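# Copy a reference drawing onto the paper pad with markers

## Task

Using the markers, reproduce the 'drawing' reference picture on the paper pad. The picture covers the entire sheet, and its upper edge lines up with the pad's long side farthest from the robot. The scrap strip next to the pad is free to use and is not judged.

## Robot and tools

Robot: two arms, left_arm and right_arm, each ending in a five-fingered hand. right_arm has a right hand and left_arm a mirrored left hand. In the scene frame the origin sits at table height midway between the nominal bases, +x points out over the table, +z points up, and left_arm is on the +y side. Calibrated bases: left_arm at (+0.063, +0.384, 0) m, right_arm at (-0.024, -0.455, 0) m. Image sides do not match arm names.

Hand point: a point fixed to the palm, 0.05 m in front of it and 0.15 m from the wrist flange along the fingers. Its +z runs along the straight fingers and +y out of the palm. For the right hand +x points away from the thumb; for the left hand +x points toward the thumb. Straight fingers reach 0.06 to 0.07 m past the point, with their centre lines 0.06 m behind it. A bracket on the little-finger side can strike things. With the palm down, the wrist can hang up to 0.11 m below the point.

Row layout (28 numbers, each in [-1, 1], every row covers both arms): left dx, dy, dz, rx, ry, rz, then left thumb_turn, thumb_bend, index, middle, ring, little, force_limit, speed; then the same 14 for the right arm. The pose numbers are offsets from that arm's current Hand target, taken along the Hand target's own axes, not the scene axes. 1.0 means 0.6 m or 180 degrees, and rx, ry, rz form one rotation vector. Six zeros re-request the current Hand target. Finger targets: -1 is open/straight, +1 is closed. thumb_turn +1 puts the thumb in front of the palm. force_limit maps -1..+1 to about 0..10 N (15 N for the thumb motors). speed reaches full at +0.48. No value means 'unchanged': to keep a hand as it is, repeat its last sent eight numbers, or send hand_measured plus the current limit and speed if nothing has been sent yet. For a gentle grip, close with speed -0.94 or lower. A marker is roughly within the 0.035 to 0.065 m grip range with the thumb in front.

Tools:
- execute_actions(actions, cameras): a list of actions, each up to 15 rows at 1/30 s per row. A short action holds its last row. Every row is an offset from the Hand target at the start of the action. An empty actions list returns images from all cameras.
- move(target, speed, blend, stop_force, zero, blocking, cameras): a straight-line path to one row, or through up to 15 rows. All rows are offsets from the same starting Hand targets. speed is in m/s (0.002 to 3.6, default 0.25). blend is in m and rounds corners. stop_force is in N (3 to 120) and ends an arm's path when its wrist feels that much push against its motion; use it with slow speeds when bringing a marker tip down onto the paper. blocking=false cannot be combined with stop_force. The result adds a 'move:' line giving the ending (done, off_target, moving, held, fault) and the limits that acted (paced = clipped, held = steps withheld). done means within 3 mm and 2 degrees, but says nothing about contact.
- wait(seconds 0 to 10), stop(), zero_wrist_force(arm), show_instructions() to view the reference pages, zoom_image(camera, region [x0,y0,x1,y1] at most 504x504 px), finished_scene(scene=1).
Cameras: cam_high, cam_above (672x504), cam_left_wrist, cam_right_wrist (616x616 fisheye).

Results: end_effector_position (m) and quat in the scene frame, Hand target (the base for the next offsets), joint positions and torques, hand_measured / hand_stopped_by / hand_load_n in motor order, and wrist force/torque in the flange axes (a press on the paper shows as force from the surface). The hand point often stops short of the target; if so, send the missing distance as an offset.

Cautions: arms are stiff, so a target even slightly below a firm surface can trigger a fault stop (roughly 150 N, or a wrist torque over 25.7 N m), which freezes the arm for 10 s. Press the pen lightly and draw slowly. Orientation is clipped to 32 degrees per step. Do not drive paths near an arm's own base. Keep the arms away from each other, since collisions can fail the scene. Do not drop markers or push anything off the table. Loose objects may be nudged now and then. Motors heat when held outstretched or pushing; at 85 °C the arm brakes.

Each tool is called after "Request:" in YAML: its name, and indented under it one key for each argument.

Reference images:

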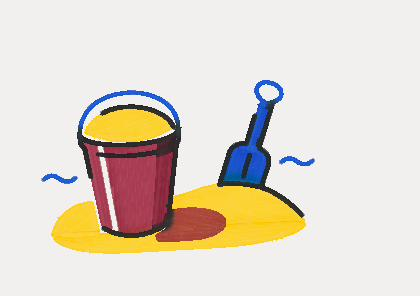

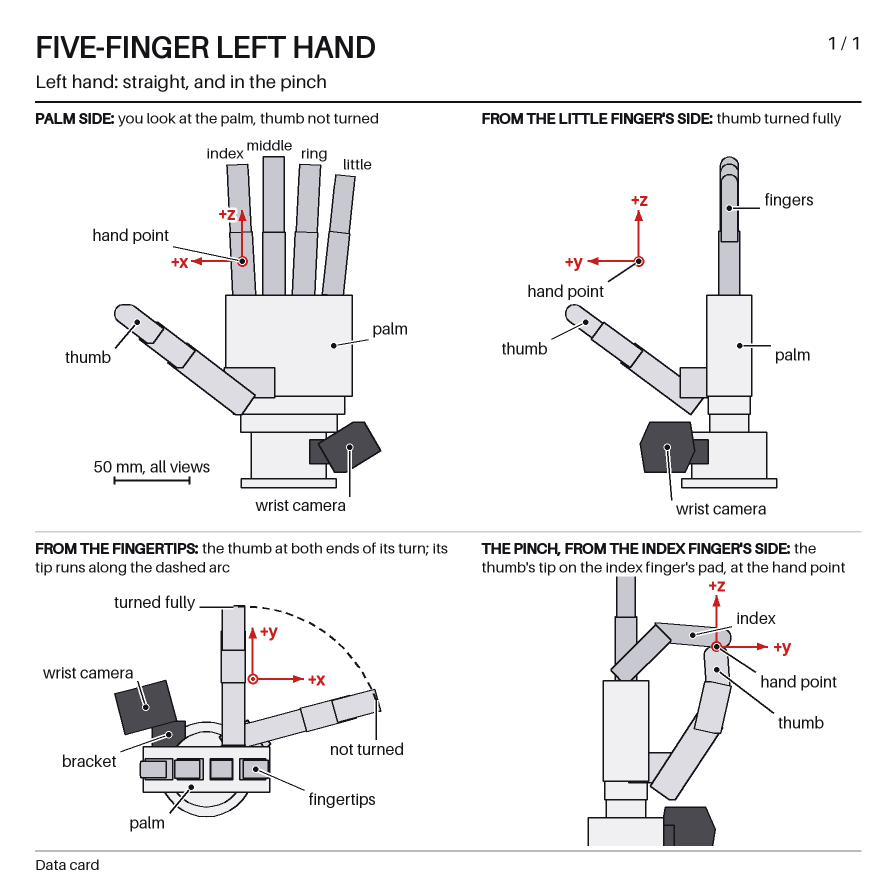

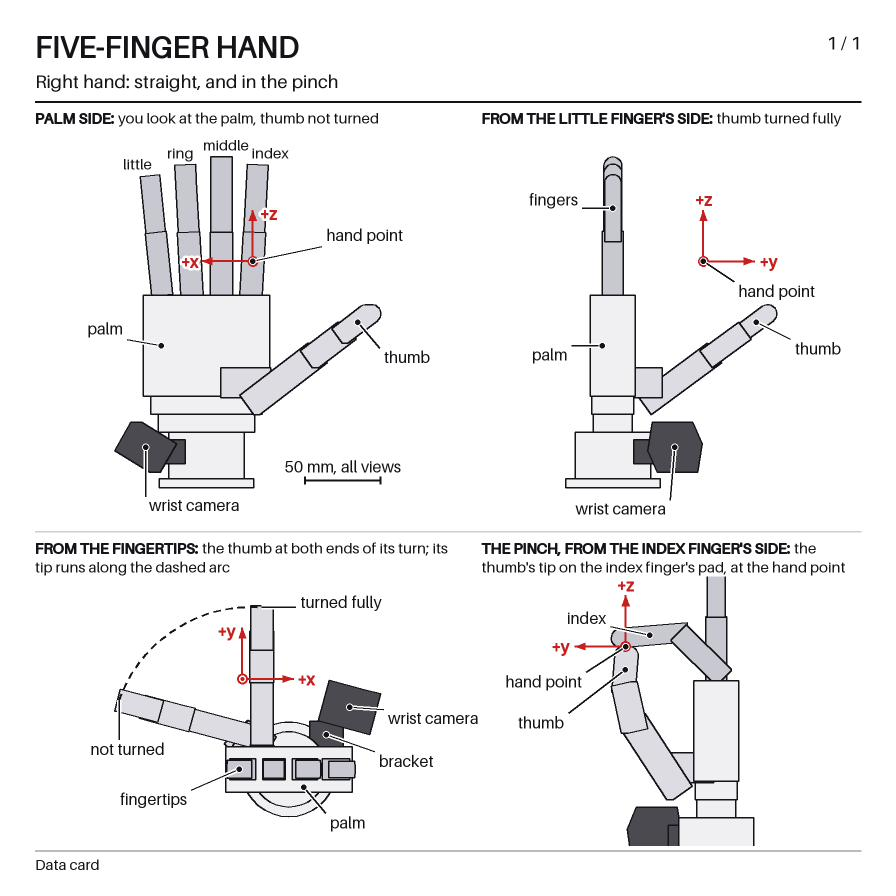

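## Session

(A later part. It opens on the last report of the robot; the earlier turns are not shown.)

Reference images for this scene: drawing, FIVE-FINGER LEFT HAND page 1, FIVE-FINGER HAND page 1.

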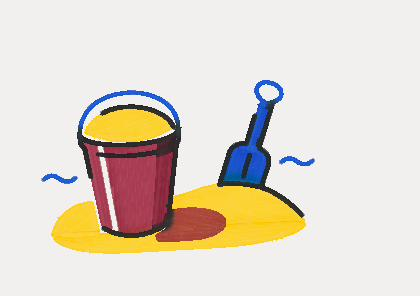

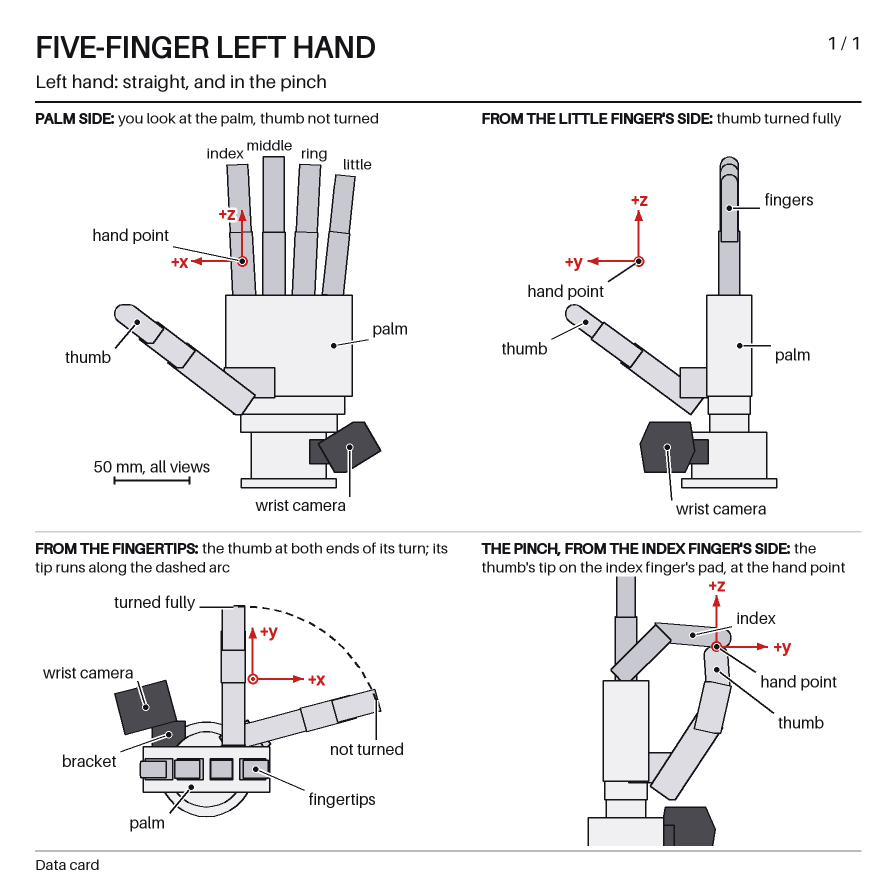

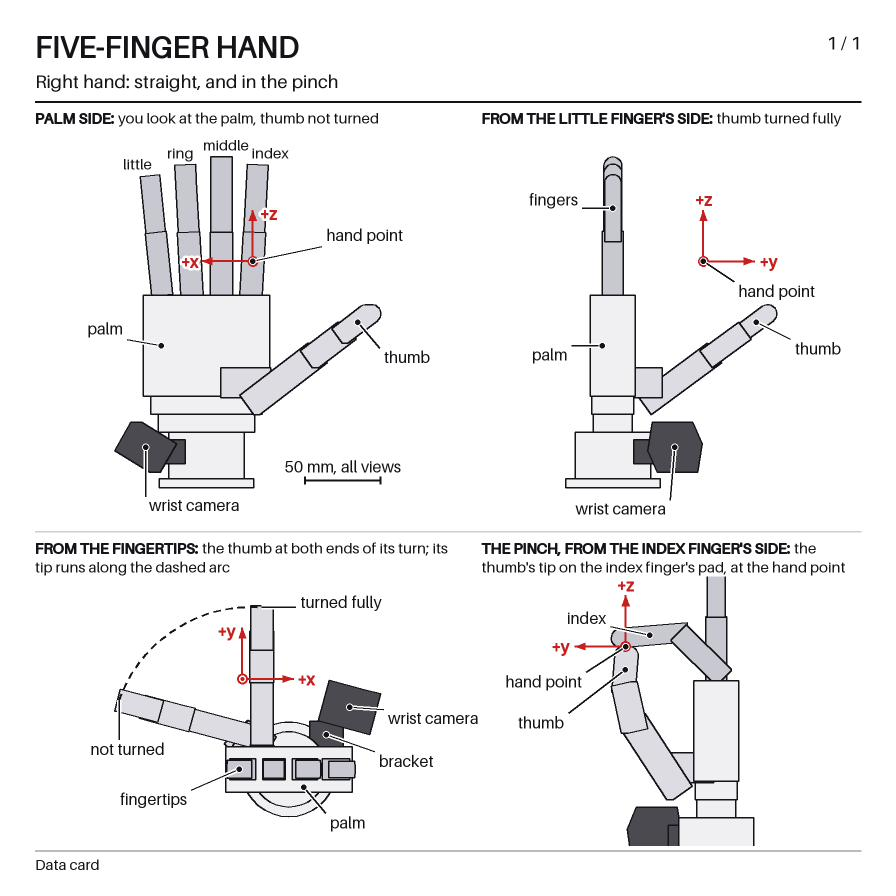

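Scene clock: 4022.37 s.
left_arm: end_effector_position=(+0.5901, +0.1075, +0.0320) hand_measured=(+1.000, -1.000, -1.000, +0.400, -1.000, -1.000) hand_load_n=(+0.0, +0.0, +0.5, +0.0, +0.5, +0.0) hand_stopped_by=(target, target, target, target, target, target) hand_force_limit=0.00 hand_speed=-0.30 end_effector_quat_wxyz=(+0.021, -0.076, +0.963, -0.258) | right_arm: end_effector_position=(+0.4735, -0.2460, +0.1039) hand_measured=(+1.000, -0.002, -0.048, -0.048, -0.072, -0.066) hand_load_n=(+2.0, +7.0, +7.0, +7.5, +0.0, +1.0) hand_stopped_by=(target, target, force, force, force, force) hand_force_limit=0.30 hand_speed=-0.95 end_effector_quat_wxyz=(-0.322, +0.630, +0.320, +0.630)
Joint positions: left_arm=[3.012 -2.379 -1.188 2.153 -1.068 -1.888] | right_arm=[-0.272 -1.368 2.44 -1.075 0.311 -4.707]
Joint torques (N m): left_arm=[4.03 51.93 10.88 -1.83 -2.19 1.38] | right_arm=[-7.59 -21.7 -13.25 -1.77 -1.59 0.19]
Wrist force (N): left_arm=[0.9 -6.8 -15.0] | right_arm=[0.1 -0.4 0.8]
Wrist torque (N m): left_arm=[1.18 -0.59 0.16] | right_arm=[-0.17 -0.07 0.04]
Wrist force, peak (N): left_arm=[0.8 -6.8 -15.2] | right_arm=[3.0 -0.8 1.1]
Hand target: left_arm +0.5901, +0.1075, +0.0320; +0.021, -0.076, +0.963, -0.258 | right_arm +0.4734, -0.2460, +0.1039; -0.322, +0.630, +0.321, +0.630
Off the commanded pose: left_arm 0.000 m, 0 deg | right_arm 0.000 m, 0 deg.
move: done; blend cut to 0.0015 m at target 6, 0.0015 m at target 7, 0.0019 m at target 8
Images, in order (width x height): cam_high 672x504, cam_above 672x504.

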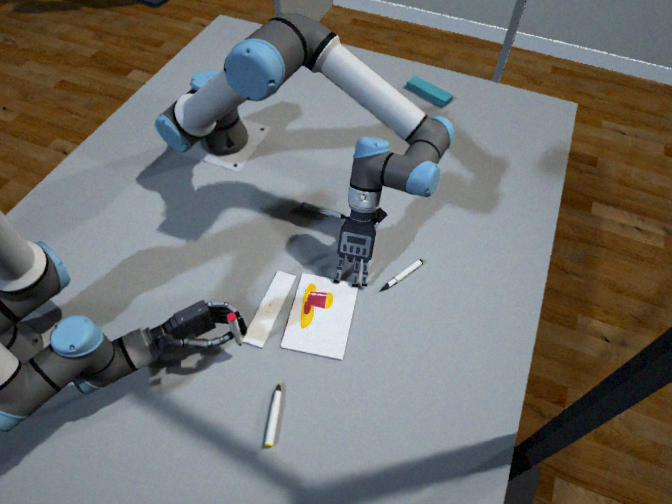

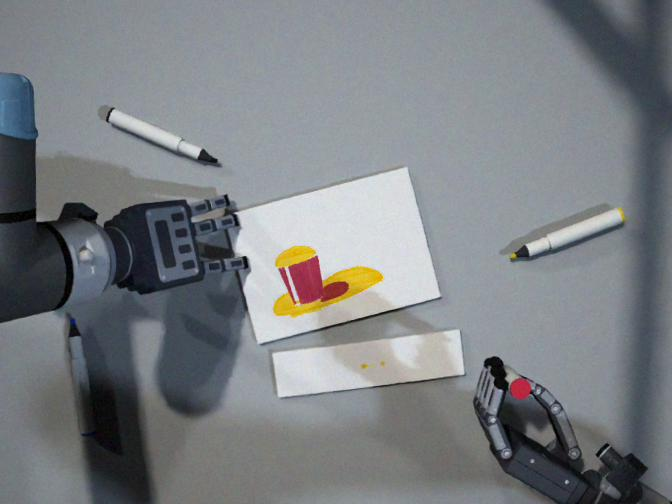

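Request:
move:
  target: [0,0,0,0,0,0, 1,-1,-1,0.4,-1,-1, 0, -0.3, 0.0768,0.4125,0.1875,-0.1868,0.1532,0.4860, 1,0,0.33,0.33,0.3,0.3, 0.3, -0.95]
  speed: 0.25
  cameras: ["cam_high"]

Request:
move:
  target: [0,0,0,0,0,0, 1,-1,-1,0.4,-1,-1, 0, -0.3, 0,0.2,0,0,0,0, 1,0,0.33,0.33,0.3,0.3, 0.3, -0.95]
  speed: 0.15

Request:
move:
  target: [0,0,0,0,0,0, 1,-1,-1,0.4,-1,-1, 0, -0.3, 0,0.05,0,0,0,0, 1,0,0.33,0.33,0.3,0.3, 0.3, -0.95]
  speed: 0.008
  stop_force: 3
  cameras: ["cam_high", "cam_above", "cam_right_wrist"]

Scene clock: 4070.80 s.
left_arm: end_effector_position=(+0.5901, +0.1075, +0.0320) hand_measured=(+1.000, -1.000, -1.000, +0.400, -1.000, -1.000) hand_load_n=(+0.0, +0.0, +0.5, +0.0, +0.5, +0.0) hand_stopped_by=(target, target, target, target, target, target) hand_force_limit=0.00 hand_speed=-0.30 end_effector_quat_wxyz=(+0.021, -0.076, +0.963, -0.258) | right_arm: end_effector_position=(+0.7399, -0.3003, +0.1495) hand_measured=(+1.000, -0.002, -0.048, -0.048, -0.072, -0.066) hand_load_n=(+1.5, +6.5, +7.0, +7.5, +0.0, +1.0) hand_stopped_by=(target, target, force, force, force, force) hand_force_limit=0.30 hand_speed=-0.95 end_effector_quat_wxyz=(+0.541, -0.580, +0.445, -0.414)
Joint positions: left_arm=[3.012 -2.379 -1.188 2.153 -1.068 -1.888] | right_arm=[-0.093 -1.084 1.654 -0.494 1.172 -3.17]
Joint torques (N m): left_arm=[3.96 52.2 10.45 -1.8 -2.16 1.46] | right_arm=[0.58 -47.24 -20.29 -2.1 -2.69 -0.45]
Wrist force (N): left_arm=[0.5 -6.9 -14.7] | right_arm=[-0.6 0.5 0.2]
Wrist torque (N m): left_arm=[1.14 -0.52 0.13] | right_arm=[-0.05 0.17 0.04]
Wrist force, peak (N): left_arm=[0.4 -7.0 -15.0] | right_arm=[-0.8 0.1 1.2]
Hand target: left_arm +0.5901, +0.1075, +0.0320; +0.021, -0.076, +0.963, -0.258 | right_arm +0.7399, -0.3003, +0.1496; +0.542, -0.580, +0.445, -0.414
Off the commanded pose: left_arm 0.000 m, 0 deg | right_arm 0.000 m, 0 deg.
move: done
Images, in order (width x height): cam_high 672x504.

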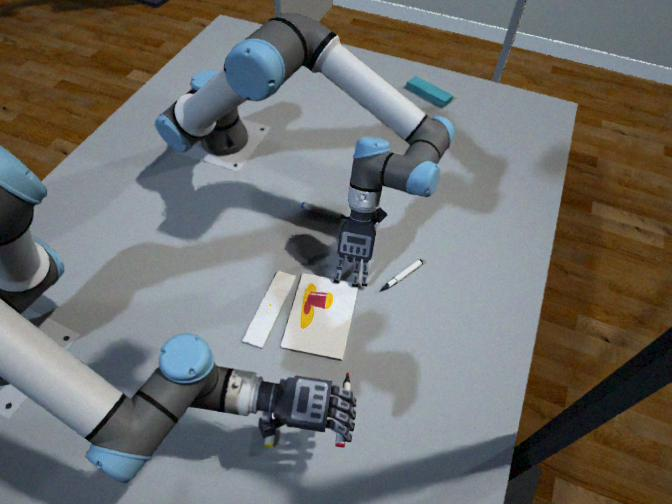

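Scene clock: 4072.07 s.
left_arm: end_effector_position=(+0.5901, +0.1075, +0.0320) hand_measured=(+1.000, -1.000, -1.000, +0.400, -1.000, -1.000) hand_load_n=(+0.0, +0.0, +0.5, +0.0, +0.5, +0.0) hand_stopped_by=(target, target, target, target, target, target) hand_force_limit=0.00 hand_speed=-0.30 end_effector_quat_wxyz=(+0.021, -0.076, +0.963, -0.258) | right_arm: end_effector_position=(+0.7317, -0.3024, +0.0299) hand_measured=(+1.000, -0.002, -0.048, -0.048, -0.072, -0.066) hand_load_n=(+1.5, +7.0, +7.0, +7.5, +0.0, +1.0) hand_stopped_by=(target, target, force, force, force, force) hand_force_limit=0.30 hand_speed=-0.95 end_effector_quat_wxyz=(+0.541, -0.580, +0.446, -0.414)
Joint positions: left_arm=[3.012 -2.379 -1.188 2.153 -1.068 -1.888] | right_arm=[-0.099 -0.916 1.757 -0.765 1.166 -3.17]
Joint torques (N m): left_arm=[3.59 52.02 10.4 -1.9 -2.09 1.54] | right_arm=[5.66 -39.66 -26.52 -1.13 -0.13 2.36]
Wrist force (N): left_arm=[0.6 -6.7 -14.9] | right_arm=[-1.5 0.5 -0.1]
Wrist torque (N m): left_arm=[1.19 -0.55 0.14] | right_arm=[-0.04 0.31 0.00]
Wrist force, peak (N): left_arm=[1.1 -7.0 -14.9] | right_arm=[-1.1 2.0 -0.3]
Hand target: left_arm +0.5901, +0.1075, +0.0320; +0.021, -0.076, +0.963, -0.258 | right_arm +0.7317, -0.3023, +0.0299; +0.542, -0.580, +0.445, -0.414
Off the commanded pose: left_arm 0.000 m, 0 deg | right_arm 0.000 m, 0 deg.
move: done

Scene clock: 4075.47 s.
left_arm: end_effector_position=(+0.5901, +0.1075, +0.0320) hand_measured=(+1.000, -1.000, -1.000, +0.400, -1.000, -1.000) hand_load_n=(+0.0, +0.0, +0.5, +0.0, +0.5, +0.0) hand_stopped_by=(target, target, target, target, target, target) hand_force_limit=0.00 hand_speed=-0.30 end_effector_quat_wxyz=(+0.021, -0.076, +0.963, -0.258) | right_arm: end_effector_position=(+0.7304, -0.3026, +0.0114) hand_measured=(+1.000, -0.002, -0.048, -0.048, -0.072, -0.066) hand_load_n=(+1.5, +7.0, +7.0, +7.5, +0.0, +1.0) hand_stopped_by=(target, target, force, force, force, force) hand_force_limit=0.30 hand_speed=-0.95 end_effector_quat_wxyz=(+0.542, -0.580, +0.446, -0.414)
Joint positions: left_arm=[3.012 -2.379 -1.188 2.153 -1.068 -1.888] | right_arm=[-0.1 -0.884 1.766 -0.805 1.165 -3.17]
Joint torques (N m): left_arm=[4.11 51.91 11.72 -1.82 -1.98 1.38] | right_arm=[-2.72 -49.61 -20.08 1.61 0.68 -1.23]
Wrist force (N): left_arm=[0.5 -6.8 -14.7] | right_arm=[-1.0 -3.3 -1.2]
Wrist torque (N m): left_arm=[1.16 -0.52 0.14] | right_arm=[0.03 0.25 -0.04]
Wrist force, peak (N): left_arm=[0.9 -7.1 -15.1] | right_arm=[-1.7 -8.1 -4.1]
Hand target: left_arm +0.5901, +0.1075, +0.0320; +0.021, -0.076, +0.963, -0.258 | right_arm +0.7304, -0.3026, +0.0114; +0.542, -0.580, +0.446, -0.414 (not the last commanded pose)
Off the commanded pose: left_arm 0.000 m, 0 deg | right_arm 0.011 m, 0 deg.
move: contact (right_arm)
camera_calibration:
cam_right_wrist: T_world_to_cam=[[0.00265636, -0.316802, -0.948488, -0.0981637], [-0.733764, 0.643789, -0.217086, 0.728333], [0.679399, 0.696543, -0.230748, -0.169194], [0, 0, 0, 1]] pos_world=[0.649636, -0.382141, 0.0259624]
Images, in order (width x height): cam_high 672x504, cam_above 672x504, cam_right_wrist 616x616.

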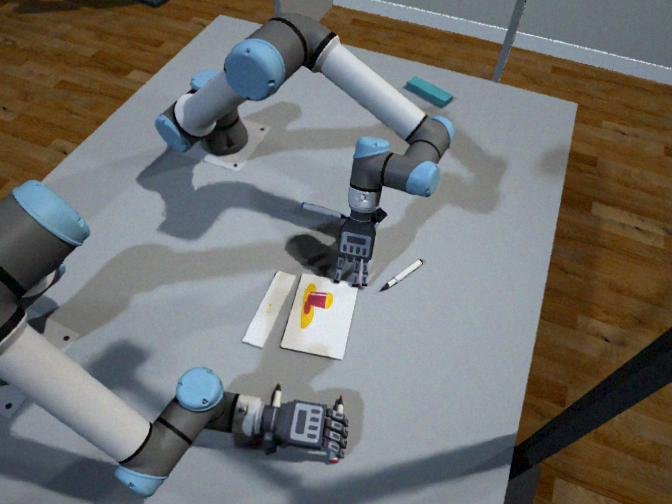

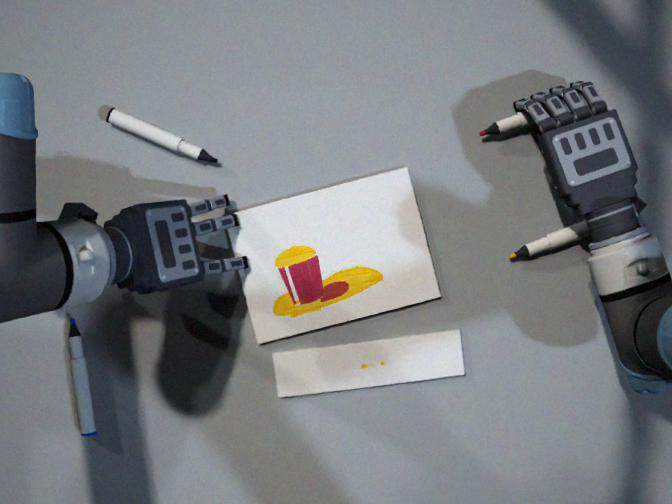

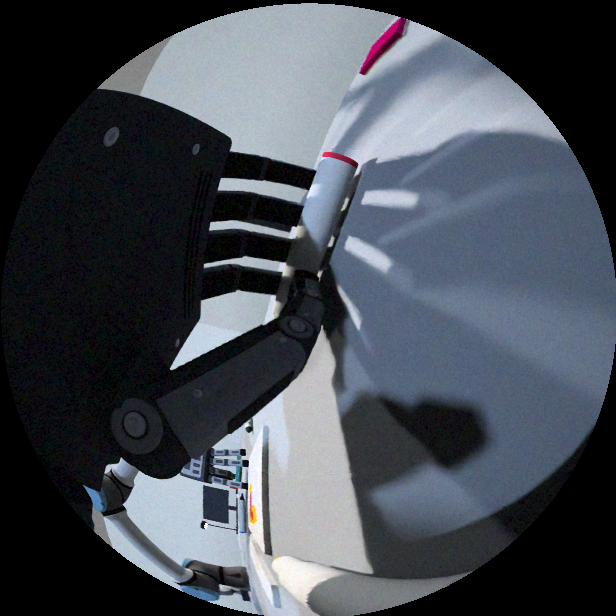

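Request:
execute_actions:
  actions:
    - [[0,0,0,0,0,0,1,-1,-1,0.4,-1,-1,0,-0.3,0,0,0,0,0,0,1,0,-0.4,-0.4,-0.4,-0.4,0,-0.7]]
    - [[0,0,0,0,0,0,1,-1,-1,0.4,-1,-1,0,-0.3,0,0,0,0,0,0,1,0,-0.4,-0.4,-0.4,-0.4,0,-0.7]]
    - [[0,0,0,0,0,0,1,-1,-1,0.4,-1,-1,0,-0.3,0,0,0,0,0,0,1,0,-0.4,-0.4,-0.4,-0.4,0,-0.7]]
  cameras: ["cam_right_wrist"]

Scene clock: 4156.10 s.
left_arm: end_effector_position=(+0.5901, +0.1075, +0.0320) hand_measured=(+1.000, -1.000, -1.000, +0.400, -1.000, -1.000) hand_load_n=(+0.0, +0.0, +0.5, +0.0, +0.5, +0.0) hand_stopped_by=(target, target, target, target, target, target) hand_force_limit=0.00 hand_speed=-0.30 end_effector_quat_wxyz=(+0.021, -0.076, +0.963, -0.258) | right_arm: end_effector_position=(+0.7304, -0.3026, +0.0114) hand_measured=(+1.000, +0.000, -0.400, -0.400, -0.400, -0.400) hand_load_n=(+0.0, +0.5, +0.0, +0.0, +0.0, +0.0) hand_stopped_by=(target, target, target, target, target, target) hand_force_limit=0.00 hand_speed=-0.70 end_effector_quat_wxyz=(+0.542, -0.580, +0.446, -0.414)
Joint positions: left_arm=[3.012 -2.379 -1.188 2.153 -1.068 -1.888] | right_arm=[-0.1 -0.884 1.766 -0.805 1.165 -3.17]
Joint torques (N m): left_arm=[3.72 52.44 11.28 -1.75 -2.14 1.16] | right_arm=[8.16 -50.15 -19.33 -2.1 2.56 2.45]
Wrist force (N): left_arm=[0.8 -7.1 -14.6] | right_arm=[-1.4 0.5 -0.1]
Wrist torque (N m): left_arm=[1.11 -0.57 0.16] | right_arm=[0.01 0.31 0.02]
Wrist force, peak (N): left_arm=[0.4 -6.9 -15.1] | right_arm=[-1.0 -3.8 -1.3]
Hand target: left_arm +0.5901, +0.1075, +0.0320; +0.021, -0.076, +0.963, -0.258 | right_arm +0.7304, -0.3026, +0.0114; +0.542, -0.580, +0.446, -0.414
Off the commanded pose: left_arm 0.000 m, 0 deg | right_arm 0.000 m, 0 deg.
Step readings (end_effector_position of left_arm | right_arm):
0: (+0.5901, +0.1075, +0.0320) | (+0.7304, -0.3026, +0.0114)
1: (+0.5901, +0.1075, +0.0320) | (+0.7304, -0.3026, +0.0114)
2: (+0.5901, +0.1075, +0.0320) | (+0.7304, -0.3026, +0.0114)
4: (+0.5901, +0.1075, +0.0320) | (+0.7304, -0.3026, +0.0114)
8: (+0.5901, +0.1075, +0.0320) | (+0.7304, -0.3026, +0.0114)
15: (+0.5901, +0.1075, +0.0320) | (+0.7304, -0.3026, +0.0114)
16: (+0.5901, +0.1075, +0.0320) | (+0.7304, -0.3026, +0.0114)
17: (+0.5901, +0.1075, +0.0320) | (+0.7304, -0.3026, +0.0114)
19: (+0.5901, +0.1075, +0.0320) | (+0.7304, -0.3026, +0.0114)
23: (+0.5901, +0.1075, +0.0320) | (+0.7304, -0.3026, +0.0114)
30: (+0.5901, +0.1075, +0.0320) | (+0.7304, -0.3026, +0.0114)
31: (+0.5901, +0.1075, +0.0320) | (+0.7304, -0.3026, +0.0114)
32: (+0.5901, +0.1075, +0.0320) | (+0.7304, -0.3026, +0.0114)
34: (+0.5901, +0.1075, +0.0320) | (+0.7304, -0.3026, +0.0114)
38: (+0.5901, +0.1075, +0.0320) | (+0.7304, -0.3026, +0.0114)
45: (+0.5901, +0.1075, +0.0320) | (+0.7304, -0.3026, +0.0114)
camera_calibration:
cam_right_wrist: T_world_to_cam=[[0.00265621, -0.316802, -0.948488, -0.0981638], [-0.733764, 0.643789, -0.217085, 0.728407], [0.679399, 0.696543, -0.230748, -0.169262], [0, 0, 0, 1]] pos_world=[0.649736, -0.382141, 0.0259624]
Images, in order (width x height): cam_right_wrist 616x616.

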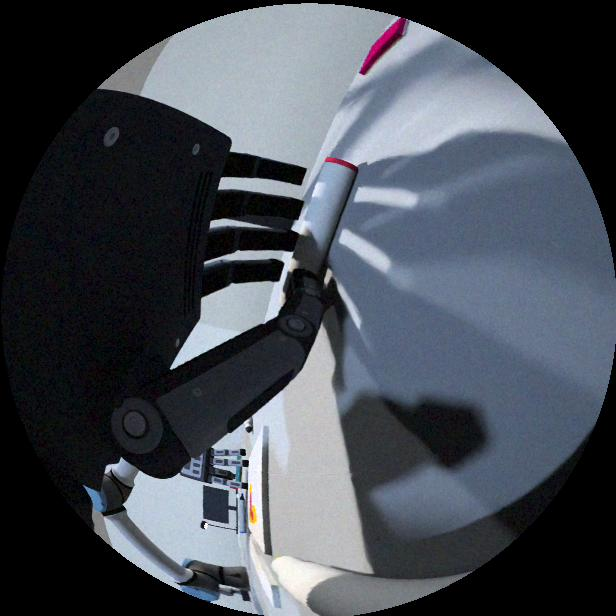

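Request:
move:
  target:
    - [0,0,0,0,0,0,1,-1,-1,0.4,-1,-1,0,-0.3,-0.0001,-0.0499,-0.0035,0,0,0,1,0,-0.4,-0.4,-0.4,-0.4,0,-0.7]
    - [0,0,0,0,0,0,1,-1,-1,0.4,-1,-1,0,-0.3,-0.0006,-0.25,-0.0177,0,0,0,1,0,-0.4,-0.4,-0.4,-0.4,0,-0.7]
  speed: [0.04,0.15]
  cameras: ["cam_high","cam_above"]

Scene clock: 4172.30 s.
left_arm: end_effector_position=(+0.5901, +0.1075, +0.0320) hand_measured=(+1.000, -1.000, -1.000, +0.400, -1.000, -1.000) hand_load_n=(+0.0, -0.5, +0.5, +0.0, +0.5, +0.0) hand_stopped_by=(target, target, target, target, target, target) hand_force_limit=0.00 hand_speed=-0.30 end_effector_quat_wxyz=(+0.021, -0.076, +0.963, -0.258) | right_arm: end_effector_position=(+0.7304, -0.3025, +0.1618) hand_measured=(+1.000, +0.000, -0.400, -0.400, -0.400, -0.400) hand_load_n=(+0.0, +0.0, +0.0, +0.0, +0.0, +0.0) hand_stopped_by=(target, target, target, target, target, target) hand_force_limit=0.00 hand_speed=-0.70 end_effector_quat_wxyz=(+0.542, -0.580, +0.445, -0.414)
Joint positions: left_arm=[3.012 -2.379 -1.188 2.153 -1.068 -1.888] | right_arm=[-0.1 -1.12 1.673 -0.477 1.165 -3.17]
Joint torques (N m): left_arm=[4.29 52.24 10.67 -1.7 -2.17 1.25] | right_arm=[0.62 -39.99 -12.81 -1.38 -0.06 -3.04]
Wrist force (N): left_arm=[0.7 -7.0 -14.5] | right_arm=[-1.0 0.5 0.1]
Wrist torque (N m): left_arm=[1.12 -0.54 0.15] | right_arm=[-0.01 0.23 -0.02]
Wrist force, peak (N): left_arm=[0.7 -6.8 -15.1] | right_arm=[-1.2 2.0 0.0]
Hand target: left_arm +0.5901, +0.1075, +0.0320; +0.021, -0.076, +0.963, -0.258 | right_arm +0.7304, -0.3025, +0.1618; +0.542, -0.580, +0.446, -0.414
Off the commanded pose: left_arm 0.000 m, 0 deg | right_arm 0.000 m, 0 deg.
move: done
Images, in order (width x height): cam_high 672x504, cam_above 672x504.

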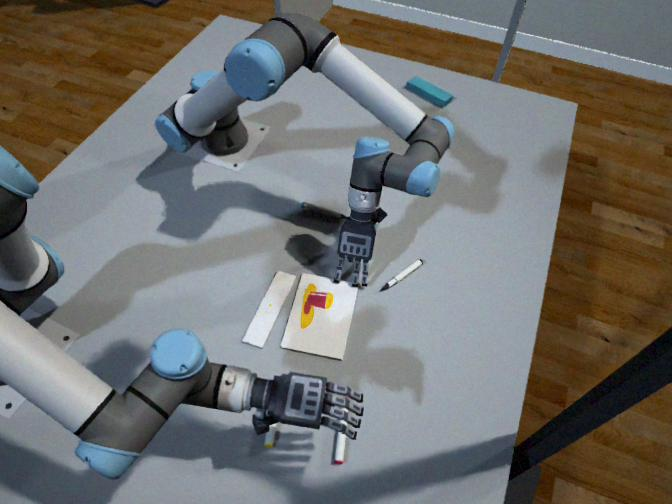

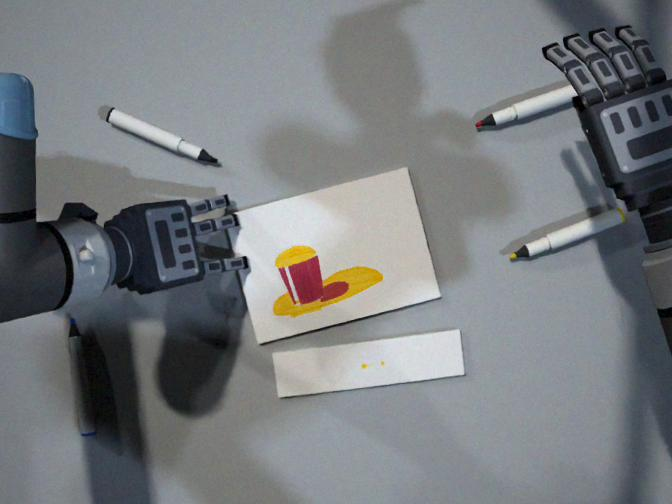

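Request:
move:
  target: [0,0,0,0,0,0,1,-1,-1,0.4,-1,-1,0,-0.3,-0.1170,-0.0615,-0.0722,-0.2338,-0.4653,-0.2918,1,-1,-1,0.4,-1,-1,0,-0.3]
  speed: 0.2
  cameras: ["cam_high","cam_above"]

Scene clock: 4339.07 s.
left_arm: end_effector_position=(+0.5901, +0.1075, +0.0320) hand_measured=(+1.000, -1.000, -1.000, +0.400, -1.000, -1.000) hand_load_n=(+0.0, +0.0, +0.5, +0.0, +0.5, +0.0) hand_stopped_by=(target, target, target, target, target, target) hand_force_limit=0.00 hand_speed=-0.30 end_effector_quat_wxyz=(+0.021, -0.076, +0.963, -0.258) | right_arm: end_effector_position=(+0.6713, -0.2457, +0.2012) hand_measured=(+1.000, -1.000, -1.000, +0.400, -1.000, -1.000) hand_load_n=(+0.0, +0.0, +0.0, +0.0, +0.0, +0.0) hand_stopped_by=(target, target, target, target, target, target) hand_force_limit=0.00 hand_speed=-0.30 end_effector_quat_wxyz=(-0.278, +0.937, +0.173, +0.125)
Joint positions: left_arm=[3.012 -2.379 -1.188 2.153 -1.068 -1.888] | right_arm=[0.029 -0.389 0.035 1.767 0.97 -5.044]
Joint torques (N m): left_arm=[3.18 51.88 9.74 -1.75 -2.13 1.28] | right_arm=[-5.89 -63.76 -27.81 0.24 -0.95 2.57]
Wrist force (N): left_arm=[0.7 -6.9 -14.6] | right_arm=[0.0 -0.1 0.3]
Wrist torque (N m): left_arm=[1.14 -0.54 0.15] | right_arm=[0.00 0.01 0.07]
Wrist force, peak (N): left_arm=[0.6 -7.4 -14.9] | right_arm=[-1.4 0.4 0.0]
Hand target: left_arm +0.5901, +0.1075, +0.0320; +0.021, -0.076, +0.963, -0.258 | right_arm +0.6729, -0.2454, +0.2018; -0.254, +0.950, +0.175, -0.047
Off the commanded pose: left_arm 0.000 m, 0 deg | right_arm 0.002 m, 20 deg.
elbow stopped short (right arm): the move would have taken joint 3 (elbow) straighter than the controller allows.
move: off_target (right_arm)
Images, in order (width x height): cam_high 672x504, cam_above 672x504.

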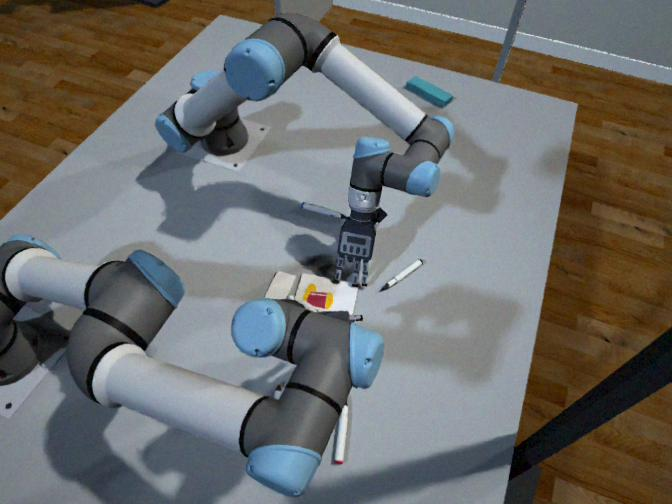

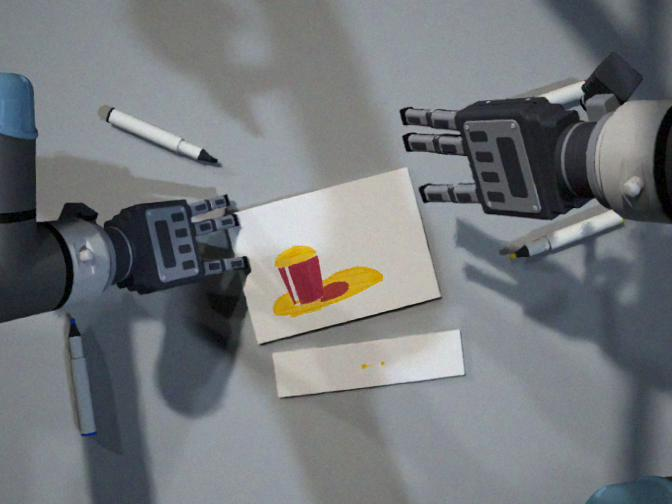

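Request:
move:
  target: [0,0,0,0,0,0,1,-1,-1,0.4,-1,-1,0,-0.3,-0.0236,0.0255,0.085,-0.0999,0.02,0.0521,1,-1,-1,0.4,-1,-1,0,-0.3]
  speed: 0.1
  cameras: ["cam_high","cam_above"]

Scene clock: 4410.30 s.
left_arm: end_effector_position=(+0.5901, +0.1075, +0.0320) hand_measured=(+1.000, -1.000, -1.000, +0.400, -1.000, -1.000) hand_load_n=(+0.0, +0.0, +0.5, +0.0, +0.5, +0.0) hand_stopped_by=(target, target, target, target, target, target) hand_force_limit=0.00 hand_speed=-0.30 end_effector_quat_wxyz=(+0.021, -0.076, +0.963, -0.258) | right_arm: end_effector_position=(+0.6539, -0.2394, +0.1493) hand_measured=(+1.000, -1.000, -1.000, +0.400, -1.000, -1.000) hand_load_n=(+0.0, +0.0, -0.5, +0.0, +0.0, +0.0) hand_stopped_by=(target, target, target, target, target, target) hand_force_limit=0.00 hand_speed=-0.30 end_effector_quat_wxyz=(-0.126, +0.982, +0.107, +0.091) end_effector_velocity=(+0.001, +0.000, -0.001) end_effector_angular_velocity=(+0.004, +0.000, +0.003)
Joint positions: left_arm=[3.012 -2.379 -1.188 2.153 -1.068 -1.888] | right_arm=[0.161 -0.345 0.035 1.693 1.321 -4.787]
Joint velocities: left_arm=[within noise] | right_arm=[-0.002 0.001 0 0 -0.005 -0.004]
Joint torques (N m): left_arm=[3.91 51.5 10.13 -1.65 -1.99 1.16] | right_arm=[-5.45 -69.43 -18.96 2.59 -3.31 -3.09]
Wrist force (N): left_arm=[0.6 -6.8 -14.4] | right_arm=[-0.4 -0.6 -0.3]
Wrist torque (N m): left_arm=[1.15 -0.54 0.15] | right_arm=[-0.07 0.09 0.00]
Wrist force, peak (N): left_arm=[0.7 -7.1 -15.0] | right_arm=[-0.5 -0.5 -0.5]
Hand target: left_arm +0.5901, +0.1075, +0.0320; +0.021, -0.076, +0.963, -0.258 | right_arm +0.6553, -0.2390, +0.1500; -0.103, +0.990, +0.094, -0.010
Off the commanded pose: left_arm 0.000 m, 0 deg | right_arm 0.002 m, 12 deg.
elbow stopped short (right arm): the move would have taken joint 3 (elbow) straighter than the controller allows.
move: off_target (right_arm)
Images, in order (width x height): cam_high 672x504, cam_above 672x504.

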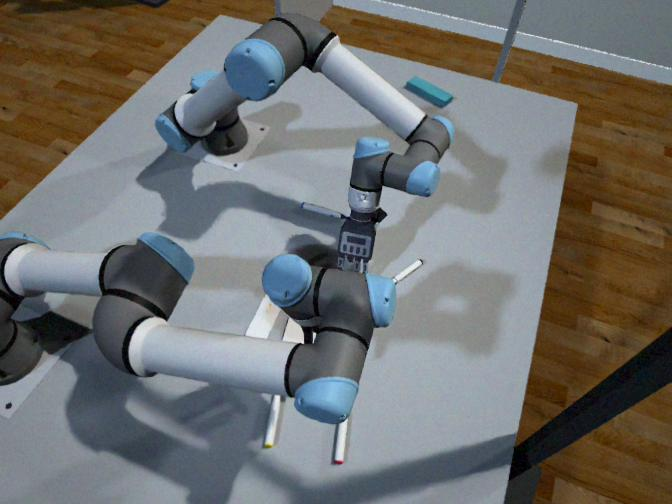

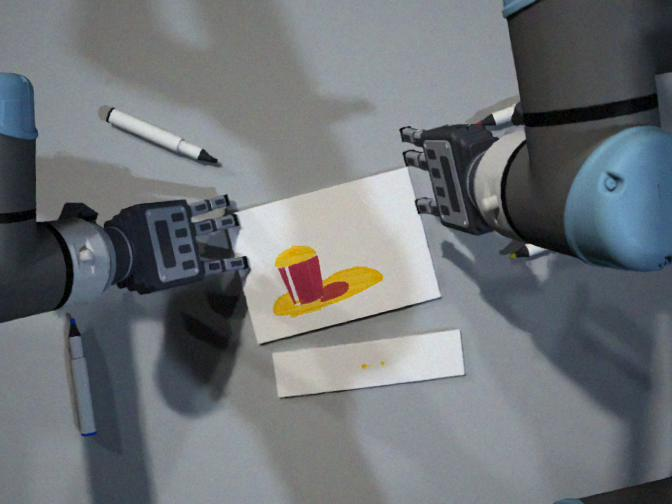

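Request:
move:
  target: [0,0,0,0,0,0,1,-1,-1,0.4,-1,-1,0,-0.3,-0.0768,0.0522,-0.1815,0.3738,0.3277,0.2658,1,-1,-1,0.4,-1,-1,0,-0.3]
  speed: 0.25

Scene clock: 4488.97 s.
left_arm: end_effector_position=(+0.5901, +0.1075, +0.0320) hand_measured=(+1.000, -1.000, -1.000, +0.400, -1.000, -1.000) hand_load_n=(+0.0, +0.0, +0.5, +0.0, +0.5, +0.0) hand_stopped_by=(target, target, target, target, target, target) hand_force_limit=0.00 hand_speed=-0.30 end_effector_quat_wxyz=(+0.021, -0.076, +0.963, -0.258) | right_arm: end_effector_position=(+0.6201, -0.2999, +0.2501) hand_measured=(+1.000, -1.000, -1.000, +0.400, -1.000, -1.000) hand_load_n=(+0.0, +0.0, +0.0, +0.0, +0.0, +0.0) hand_stopped_by=(target, target, target, target, target, target) hand_force_limit=0.00 hand_speed=-0.30 end_effector_quat_wxyz=(+0.612, -0.612, +0.354, -0.354)
Joint positions: left_arm=[3.012 -2.379 -1.188 2.153 -1.068 -1.888] | right_arm=[-0.255 -1.407 1.861 -0.453 0.749 -3.142]
Joint torques (N m): left_arm=[3.77 52.33 10.45 -1.71 -2.16 1.27] | right_arm=[9.01 -23.16 -22.1 -2.41 -1.81 1.79]
Wrist force (N): left_arm=[0.5 -6.6 -14.7] | right_arm=[-1.0 0.3 0.0]
Wrist torque (N m): left_arm=[1.18 -0.52 0.13] | right_arm=[-0.04 0.21 0.00]
Wrist force, peak (N): left_arm=[0.7 -6.8 -15.1] | right_arm=[-1.5 0.0 -0.3]
Hand target: left_arm +0.5901, +0.1075, +0.0320; +0.021, -0.076, +0.963, -0.258 | right_arm +0.6201, -0.2998, +0.2501; +0.612, -0.612, +0.354, -0.354
Off the commanded pose: left_arm 0.000 m, 0 deg | right_arm 0.000 m, 0 deg.
move: done

Request:
move:
  target: [0,0,0,0,0,0,1,-1,-1,0.4,-1,-1,0,-0.3,-0.0433,0,0.025,0,-0.4722,0,1,-1,-1,0.4,-1,-1,0,-0.3]
  speed: 0.25

Scene clock: 4503.73 s.
left_arm: end_effector_position=(+0.5901, +0.1075, +0.0320) hand_measured=(+1.000, -1.000, -1.000, +0.400, -1.000, -1.000) hand_load_n=(+0.0, +0.0, +0.5, +0.5, +0.5, +0.0) hand_stopped_by=(target, target, target, target, target, target) hand_force_limit=0.00 hand_speed=-0.30 end_effector_quat_wxyz=(+0.021, -0.076, +0.963, -0.258) | right_arm: end_effector_position=(+0.6201, -0.2698, +0.2500) hand_measured=(+1.000, -1.000, -1.000, +0.400, -1.000, -1.000) hand_load_n=(+0.0, +0.0, +0.0, +0.0, +0.0, +0.0) hand_stopped_by=(target, target, target, target, target, target) hand_force_limit=0.00 hand_speed=-0.30 end_effector_quat_wxyz=(+0.690, -0.690, -0.153, +0.153)
Joint positions: left_arm=[3.012 -2.379 -1.188 2.153 -1.068 -1.888] | right_arm=[-0.165 -0.477 0.343 0.134 -0.645 -3.141]
Joint torques (N m): left_arm=[3.84 51.84 9.82 -1.71 -2.14 1.17] | right_arm=[-6.55 -62.22 -24.03 -0.94 1.99 1.85]
Wrist force (N): left_arm=[0.8 -6.8 -14.4] | right_arm=[-0.5 0.0 -0.1]
Wrist torque (N m): left_arm=[1.13 -0.56 0.15] | right_arm=[-0.12 0.09 0.06]
Wrist force, peak (N): left_arm=[0.8 -6.9 -15.1] | right_arm=[-1.6 0.1 -0.2]
Hand target: left_arm +0.5901, +0.1075, +0.0320; +0.021, -0.076, +0.963, -0.258 | right_arm +0.6201, -0.2698, +0.2501; +0.690, -0.690, -0.153, +0.153
Off the commanded pose: left_arm 0.000 m, 0 deg | right_arm 0.000 m, 0 deg.
move: done

Request:
move:
  target: [0,0,0,0,0,0,1,-1,-1,0.4,-1,-1,0,-0.3,0.0749,0.1667,0.0217,-0.4309,0.0662,0.0537,1,-1,-1,0.4,-1,-1,0,-0.3]
  speed: 0.25
  cameras: ["cam_high","cam_above"]

Scene clock: 4524.73 s.
left_arm: end_effector_position=(+0.5901, +0.1075, +0.0320) hand_measured=(+1.000, -1.000, -1.000, +0.400, -1.000, -1.000) hand_load_n=(+0.0, +0.0, +0.5, +0.0, +0.5, +0.0) hand_stopped_by=(target, target, target, target, target, target) hand_force_limit=0.00 hand_speed=-0.30 end_effector_quat_wxyz=(+0.021, -0.076, +0.963, -0.258) | right_arm: end_effector_position=(+0.6552, -0.2390, +0.1499) hand_measured=(+1.000, -1.000, -1.000, +0.400, -1.000, -1.000) hand_load_n=(+0.0, +0.0, +0.0, +0.0, +0.0, +0.0) hand_stopped_by=(target, target, target, target, target, target) hand_force_limit=0.00 hand_speed=-0.30 end_effector_quat_wxyz=(-0.104, +0.990, +0.094, -0.010)
Joint positions: left_arm=[3.012 -2.379 -1.188 2.153 -1.068 -1.888] | right_arm=[0.176 -0.936 1.184 -1.806 -1.361 -1.629]
Joint torques (N m): left_arm=[3.48 50.57 9.27 -1.73 -2.04 1.03] | right_arm=[-0.98 -60.21 -29.06 -0.97 -0.03 -1.66]
Wrist force (N): left_arm=[0.5 -6.7 -14.8] | right_arm=[-1.1 0.1 0.2]
Wrist torque (N m): left_arm=[1.18 -0.53 0.14] | right_arm=[-0.02 0.19 0.04]
Wrist force, peak (N): left_arm=[0.5 -6.9 -15.1] | right_arm=[-1.7 0.6 0.1]
Hand target: left_arm +0.5901, +0.1075, +0.0320; +0.021, -0.076, +0.963, -0.258 | right_arm +0.6553, -0.2391, +0.1500; -0.104, +0.990, +0.094, -0.010
Off the commanded pose: left_arm 0.000 m, 0 deg | right_arm 0.000 m, 0 deg.
move: done
Images, in order (width x height): cam_high 672x504, cam_above 672x504.

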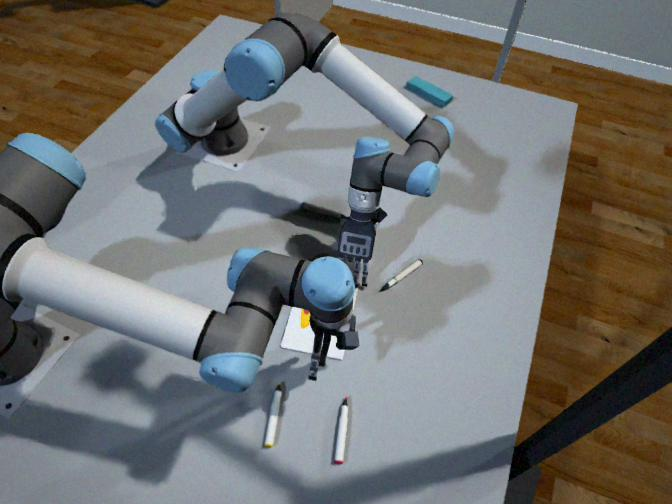

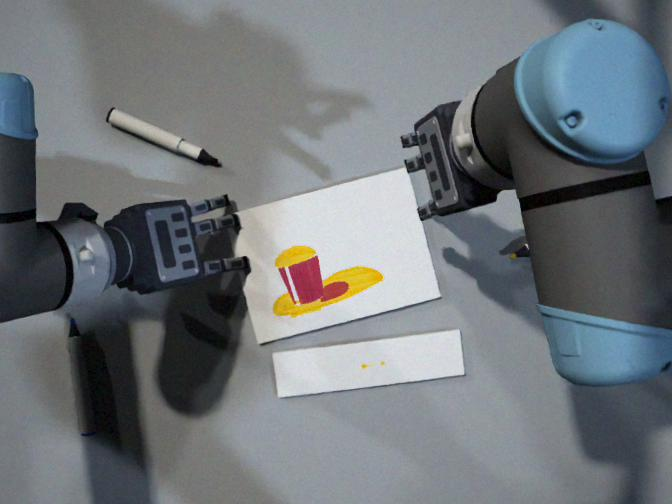

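Request:
move:
  target: [0,0,0,0,0,0,1,-1,-1,0.4,-1,-1,0,-0.3,0,0.0260,0.1223,0,0,0,1,-1,-1,0.4,-1,-1,0,-0.3]
  speed: 0.12
  cameras: ["cam_above","cam_right_wrist"]

Request:
zoom_image:
  camera: "cam_above"
  region: [340, 80, 500, 240]

Scene clock: 4546.83 s.
left_arm: end_effector_position=(+0.5901, +0.1075, +0.0320) hand_measured=(+1.000, -1.000, -1.000, +0.400, -1.000, -1.000) hand_load_n=(+0.0, -0.5, +0.5, +0.0, +0.5, +0.0) hand_stopped_by=(target, target, target, target, target, target) hand_force_limit=0.00 hand_speed=-0.30 end_effector_quat_wxyz=(+0.021, -0.076, +0.963, -0.258) | right_arm: end_effector_position=(+0.6552, -0.2391, +0.0750) hand_measured=(+1.000, -1.000, -1.000, +0.400, -1.000, -1.000) hand_load_n=(+0.0, +0.0, +0.0, +0.0, +0.0, +0.0) hand_stopped_by=(target, target, target, target, target, target) hand_force_limit=0.00 hand_speed=-0.30 end_effector_quat_wxyz=(-0.104, +0.990, +0.094, -0.010)
Joint positions: left_arm=[3.012 -2.379 -1.188 2.153 -1.068 -1.888] | right_arm=[0.176 -0.876 1.284 -1.966 -1.362 -1.629]
Joint torques (N m): left_arm=[3.15 52.04 8.88 -1.71 -2.04 1.21] | right_arm=[3.45 -57.84 -30.95 -1.13 -1.78 -1.19]
Wrist force (N): left_arm=[0.8 -7.0 -14.6] | right_arm=[-1.1 -0.1 -0.1]
Wrist torque (N m): left_arm=[1.11 -0.56 0.16] | right_arm=[-0.02 0.19 0.03]
Wrist force, peak (N): left_arm=[0.9 -7.0 -15.0] | right_arm=[-1.3 -0.1 -1.6]
Hand target: left_arm +0.5901, +0.1075, +0.0320; +0.021, -0.076, +0.963, -0.258 | right_arm +0.6553, -0.2391, +0.0750; -0.104, +0.990, +0.094, -0.010
Off the commanded pose: left_arm 0.000 m, 0 deg | right_arm 0.000 m, 0 deg.
move: done
camera_calibration:
cam_right_wrist: T_world_to_cam=[[0.477531, -0.858849, -0.185317, -0.51547], [-0.730076, -0.505221, 0.460153, 0.318155], [-0.488828, -0.084442, -0.868284, 0.478761], [0, 0, 0, 1]] pos_world=[0.712462, -0.241545, 0.173775]
Images, in order (width x height): cam_above 672x504, cam_right_wrist 616x616.

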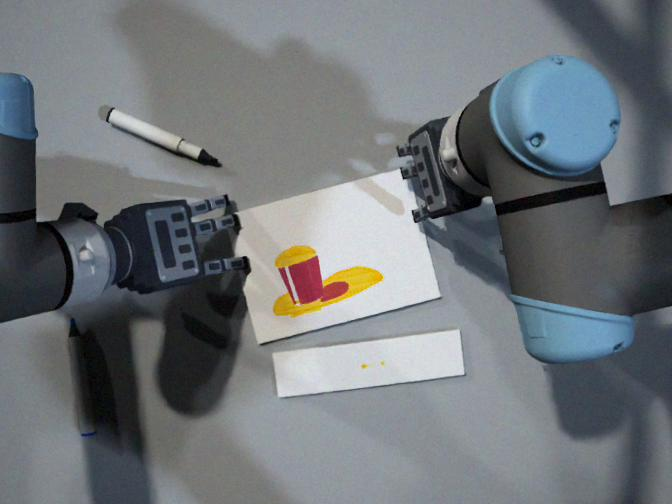

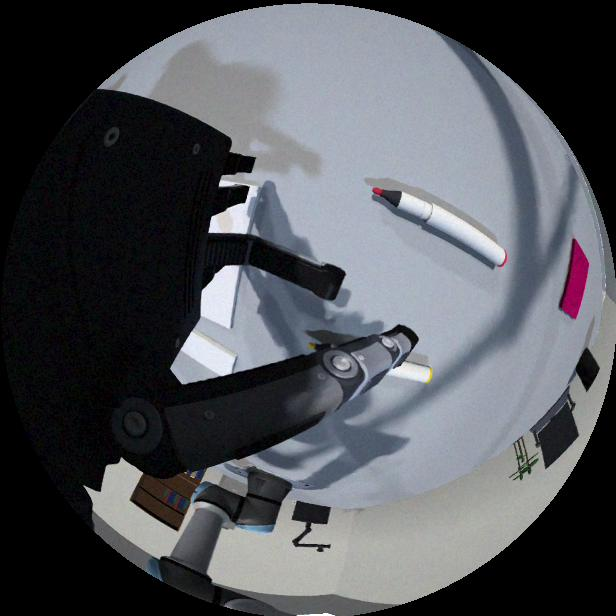

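Scaled by 3.150.

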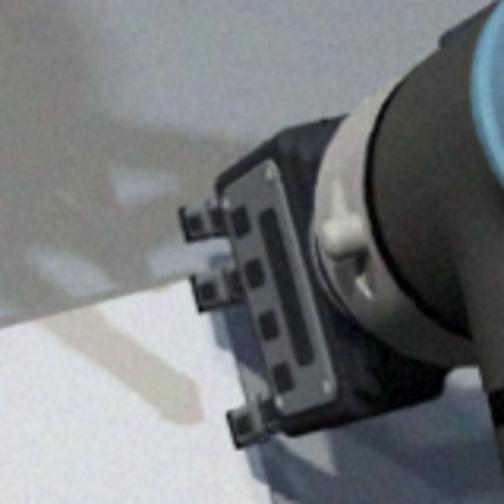

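Request:
move:
  target:
    - [0,0,0,0,0,0,1,-1,-1,0.4,-1,-1,0,-0.3,-0.0101,-0.0049,0.0010,0,0,0,1,-1,-1,0.4,-1,-1,0,-0.3]
    - [0,0,0,0,0,0,1,-1,-1,0.4,-1,-1,0,-0.3,-0.0101,0.0055,0.0499,0,0,0,1,-1,-1,0.4,-1,-1,0,-0.3]
  speed: [0.02,0.01]
  stop_force: 5
  cameras: ["cam_above","cam_right_wrist"]

Scene clock: 4581.03 s.
left_arm: end_effector_position=(+0.5901, +0.1075, +0.0320) hand_measured=(+1.000, -1.000, -1.000, +0.400, -1.000, -1.000) hand_load_n=(+0.0, +0.0, +0.5, +0.0, +0.5, +0.0) hand_stopped_by=(target, target, target, target, target, target) hand_force_limit=0.00 hand_speed=-0.30 end_effector_quat_wxyz=(+0.021, -0.076, +0.963, -0.258) | right_arm: end_effector_position=(+0.6488, -0.2373, +0.0581) hand_measured=(+1.000, -1.000, -1.000, +0.400, -1.000, -1.000) hand_load_n=(+0.0, +0.0, +0.0, +0.0, +0.0, +0.0) hand_stopped_by=(target, target, target, target, target, target) hand_force_limit=0.00 hand_speed=-0.30 end_effector_quat_wxyz=(-0.104, +0.990, +0.094, -0.010)
Joint positions: left_arm=[3.012 -2.379 -1.188 2.153 -1.068 -1.888] | right_arm=[0.18 -0.872 1.324 -2.011 -1.362 -1.625]
Joint torques (N m): left_arm=[3.03 51.36 9.74 -1.7 -2.06 1.24] | right_arm=[-6.72 -54.23 -28.25 0.23 1.91 -2.32]
Wrist force (N): left_arm=[0.8 -6.5 -15.0] | right_arm=[-1.8 -1.2 -7.9]
Wrist torque (N m): left_arm=[1.19 -0.49 0.14] | right_arm=[0.56 0.33 -0.18]
Wrist force, peak (N): left_arm=[0.9 -6.8 -15.0] | right_arm=[-4.4 -2.0 -13.9]
Hand target: left_arm +0.5901, +0.1075, +0.0320; +0.021, -0.076, +0.963, -0.258 | right_arm +0.6488, -0.2373, +0.0581; -0.104, +0.990, +0.094, -0.010 (not the last commanded pose)
Off the commanded pose: left_arm 0.000 m, 0 deg | right_arm 0.013 m, 0 deg.
move: contact (right_arm); path passed 1 of 2 targets
camera_calibration:
cam_right_wrist: T_world_to_cam=[[0.47755, -0.858839, -0.185317, -0.51401], [-0.730163, -0.505253, 0.459979, 0.32225], [-0.48868, -0.0843514, -0.868376, 0.461042], [0, 0, 0, 1]] pos_world=[0.706062, -0.239744, 0.156875]
Images, in order (width x height): cam_above 672x504, cam_right_wrist 616x616.

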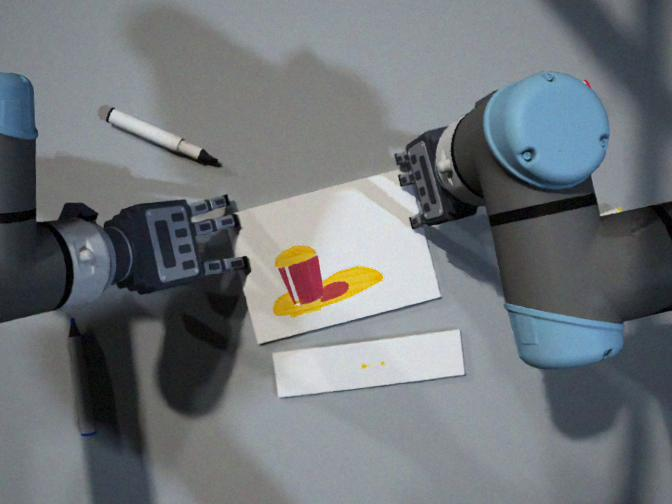

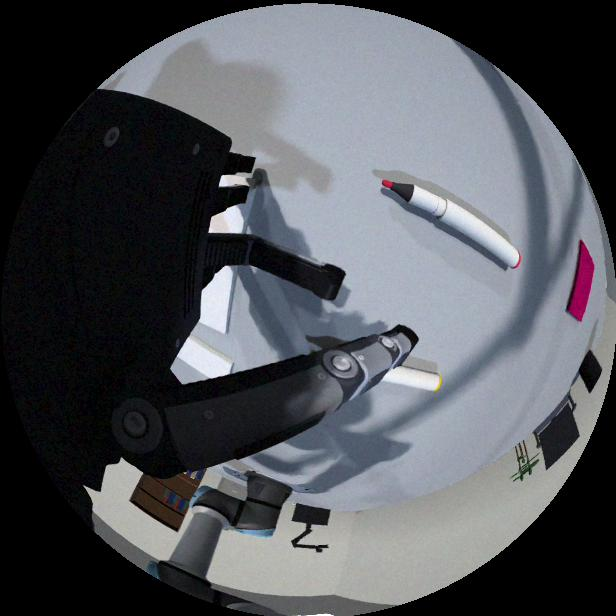

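Request:
zoom_image:
  camera: "cam_above"
  region: [210, 130, 460, 400]

Scaled by 1.867.

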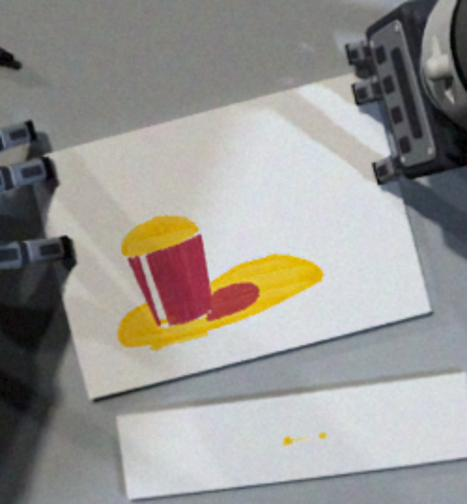

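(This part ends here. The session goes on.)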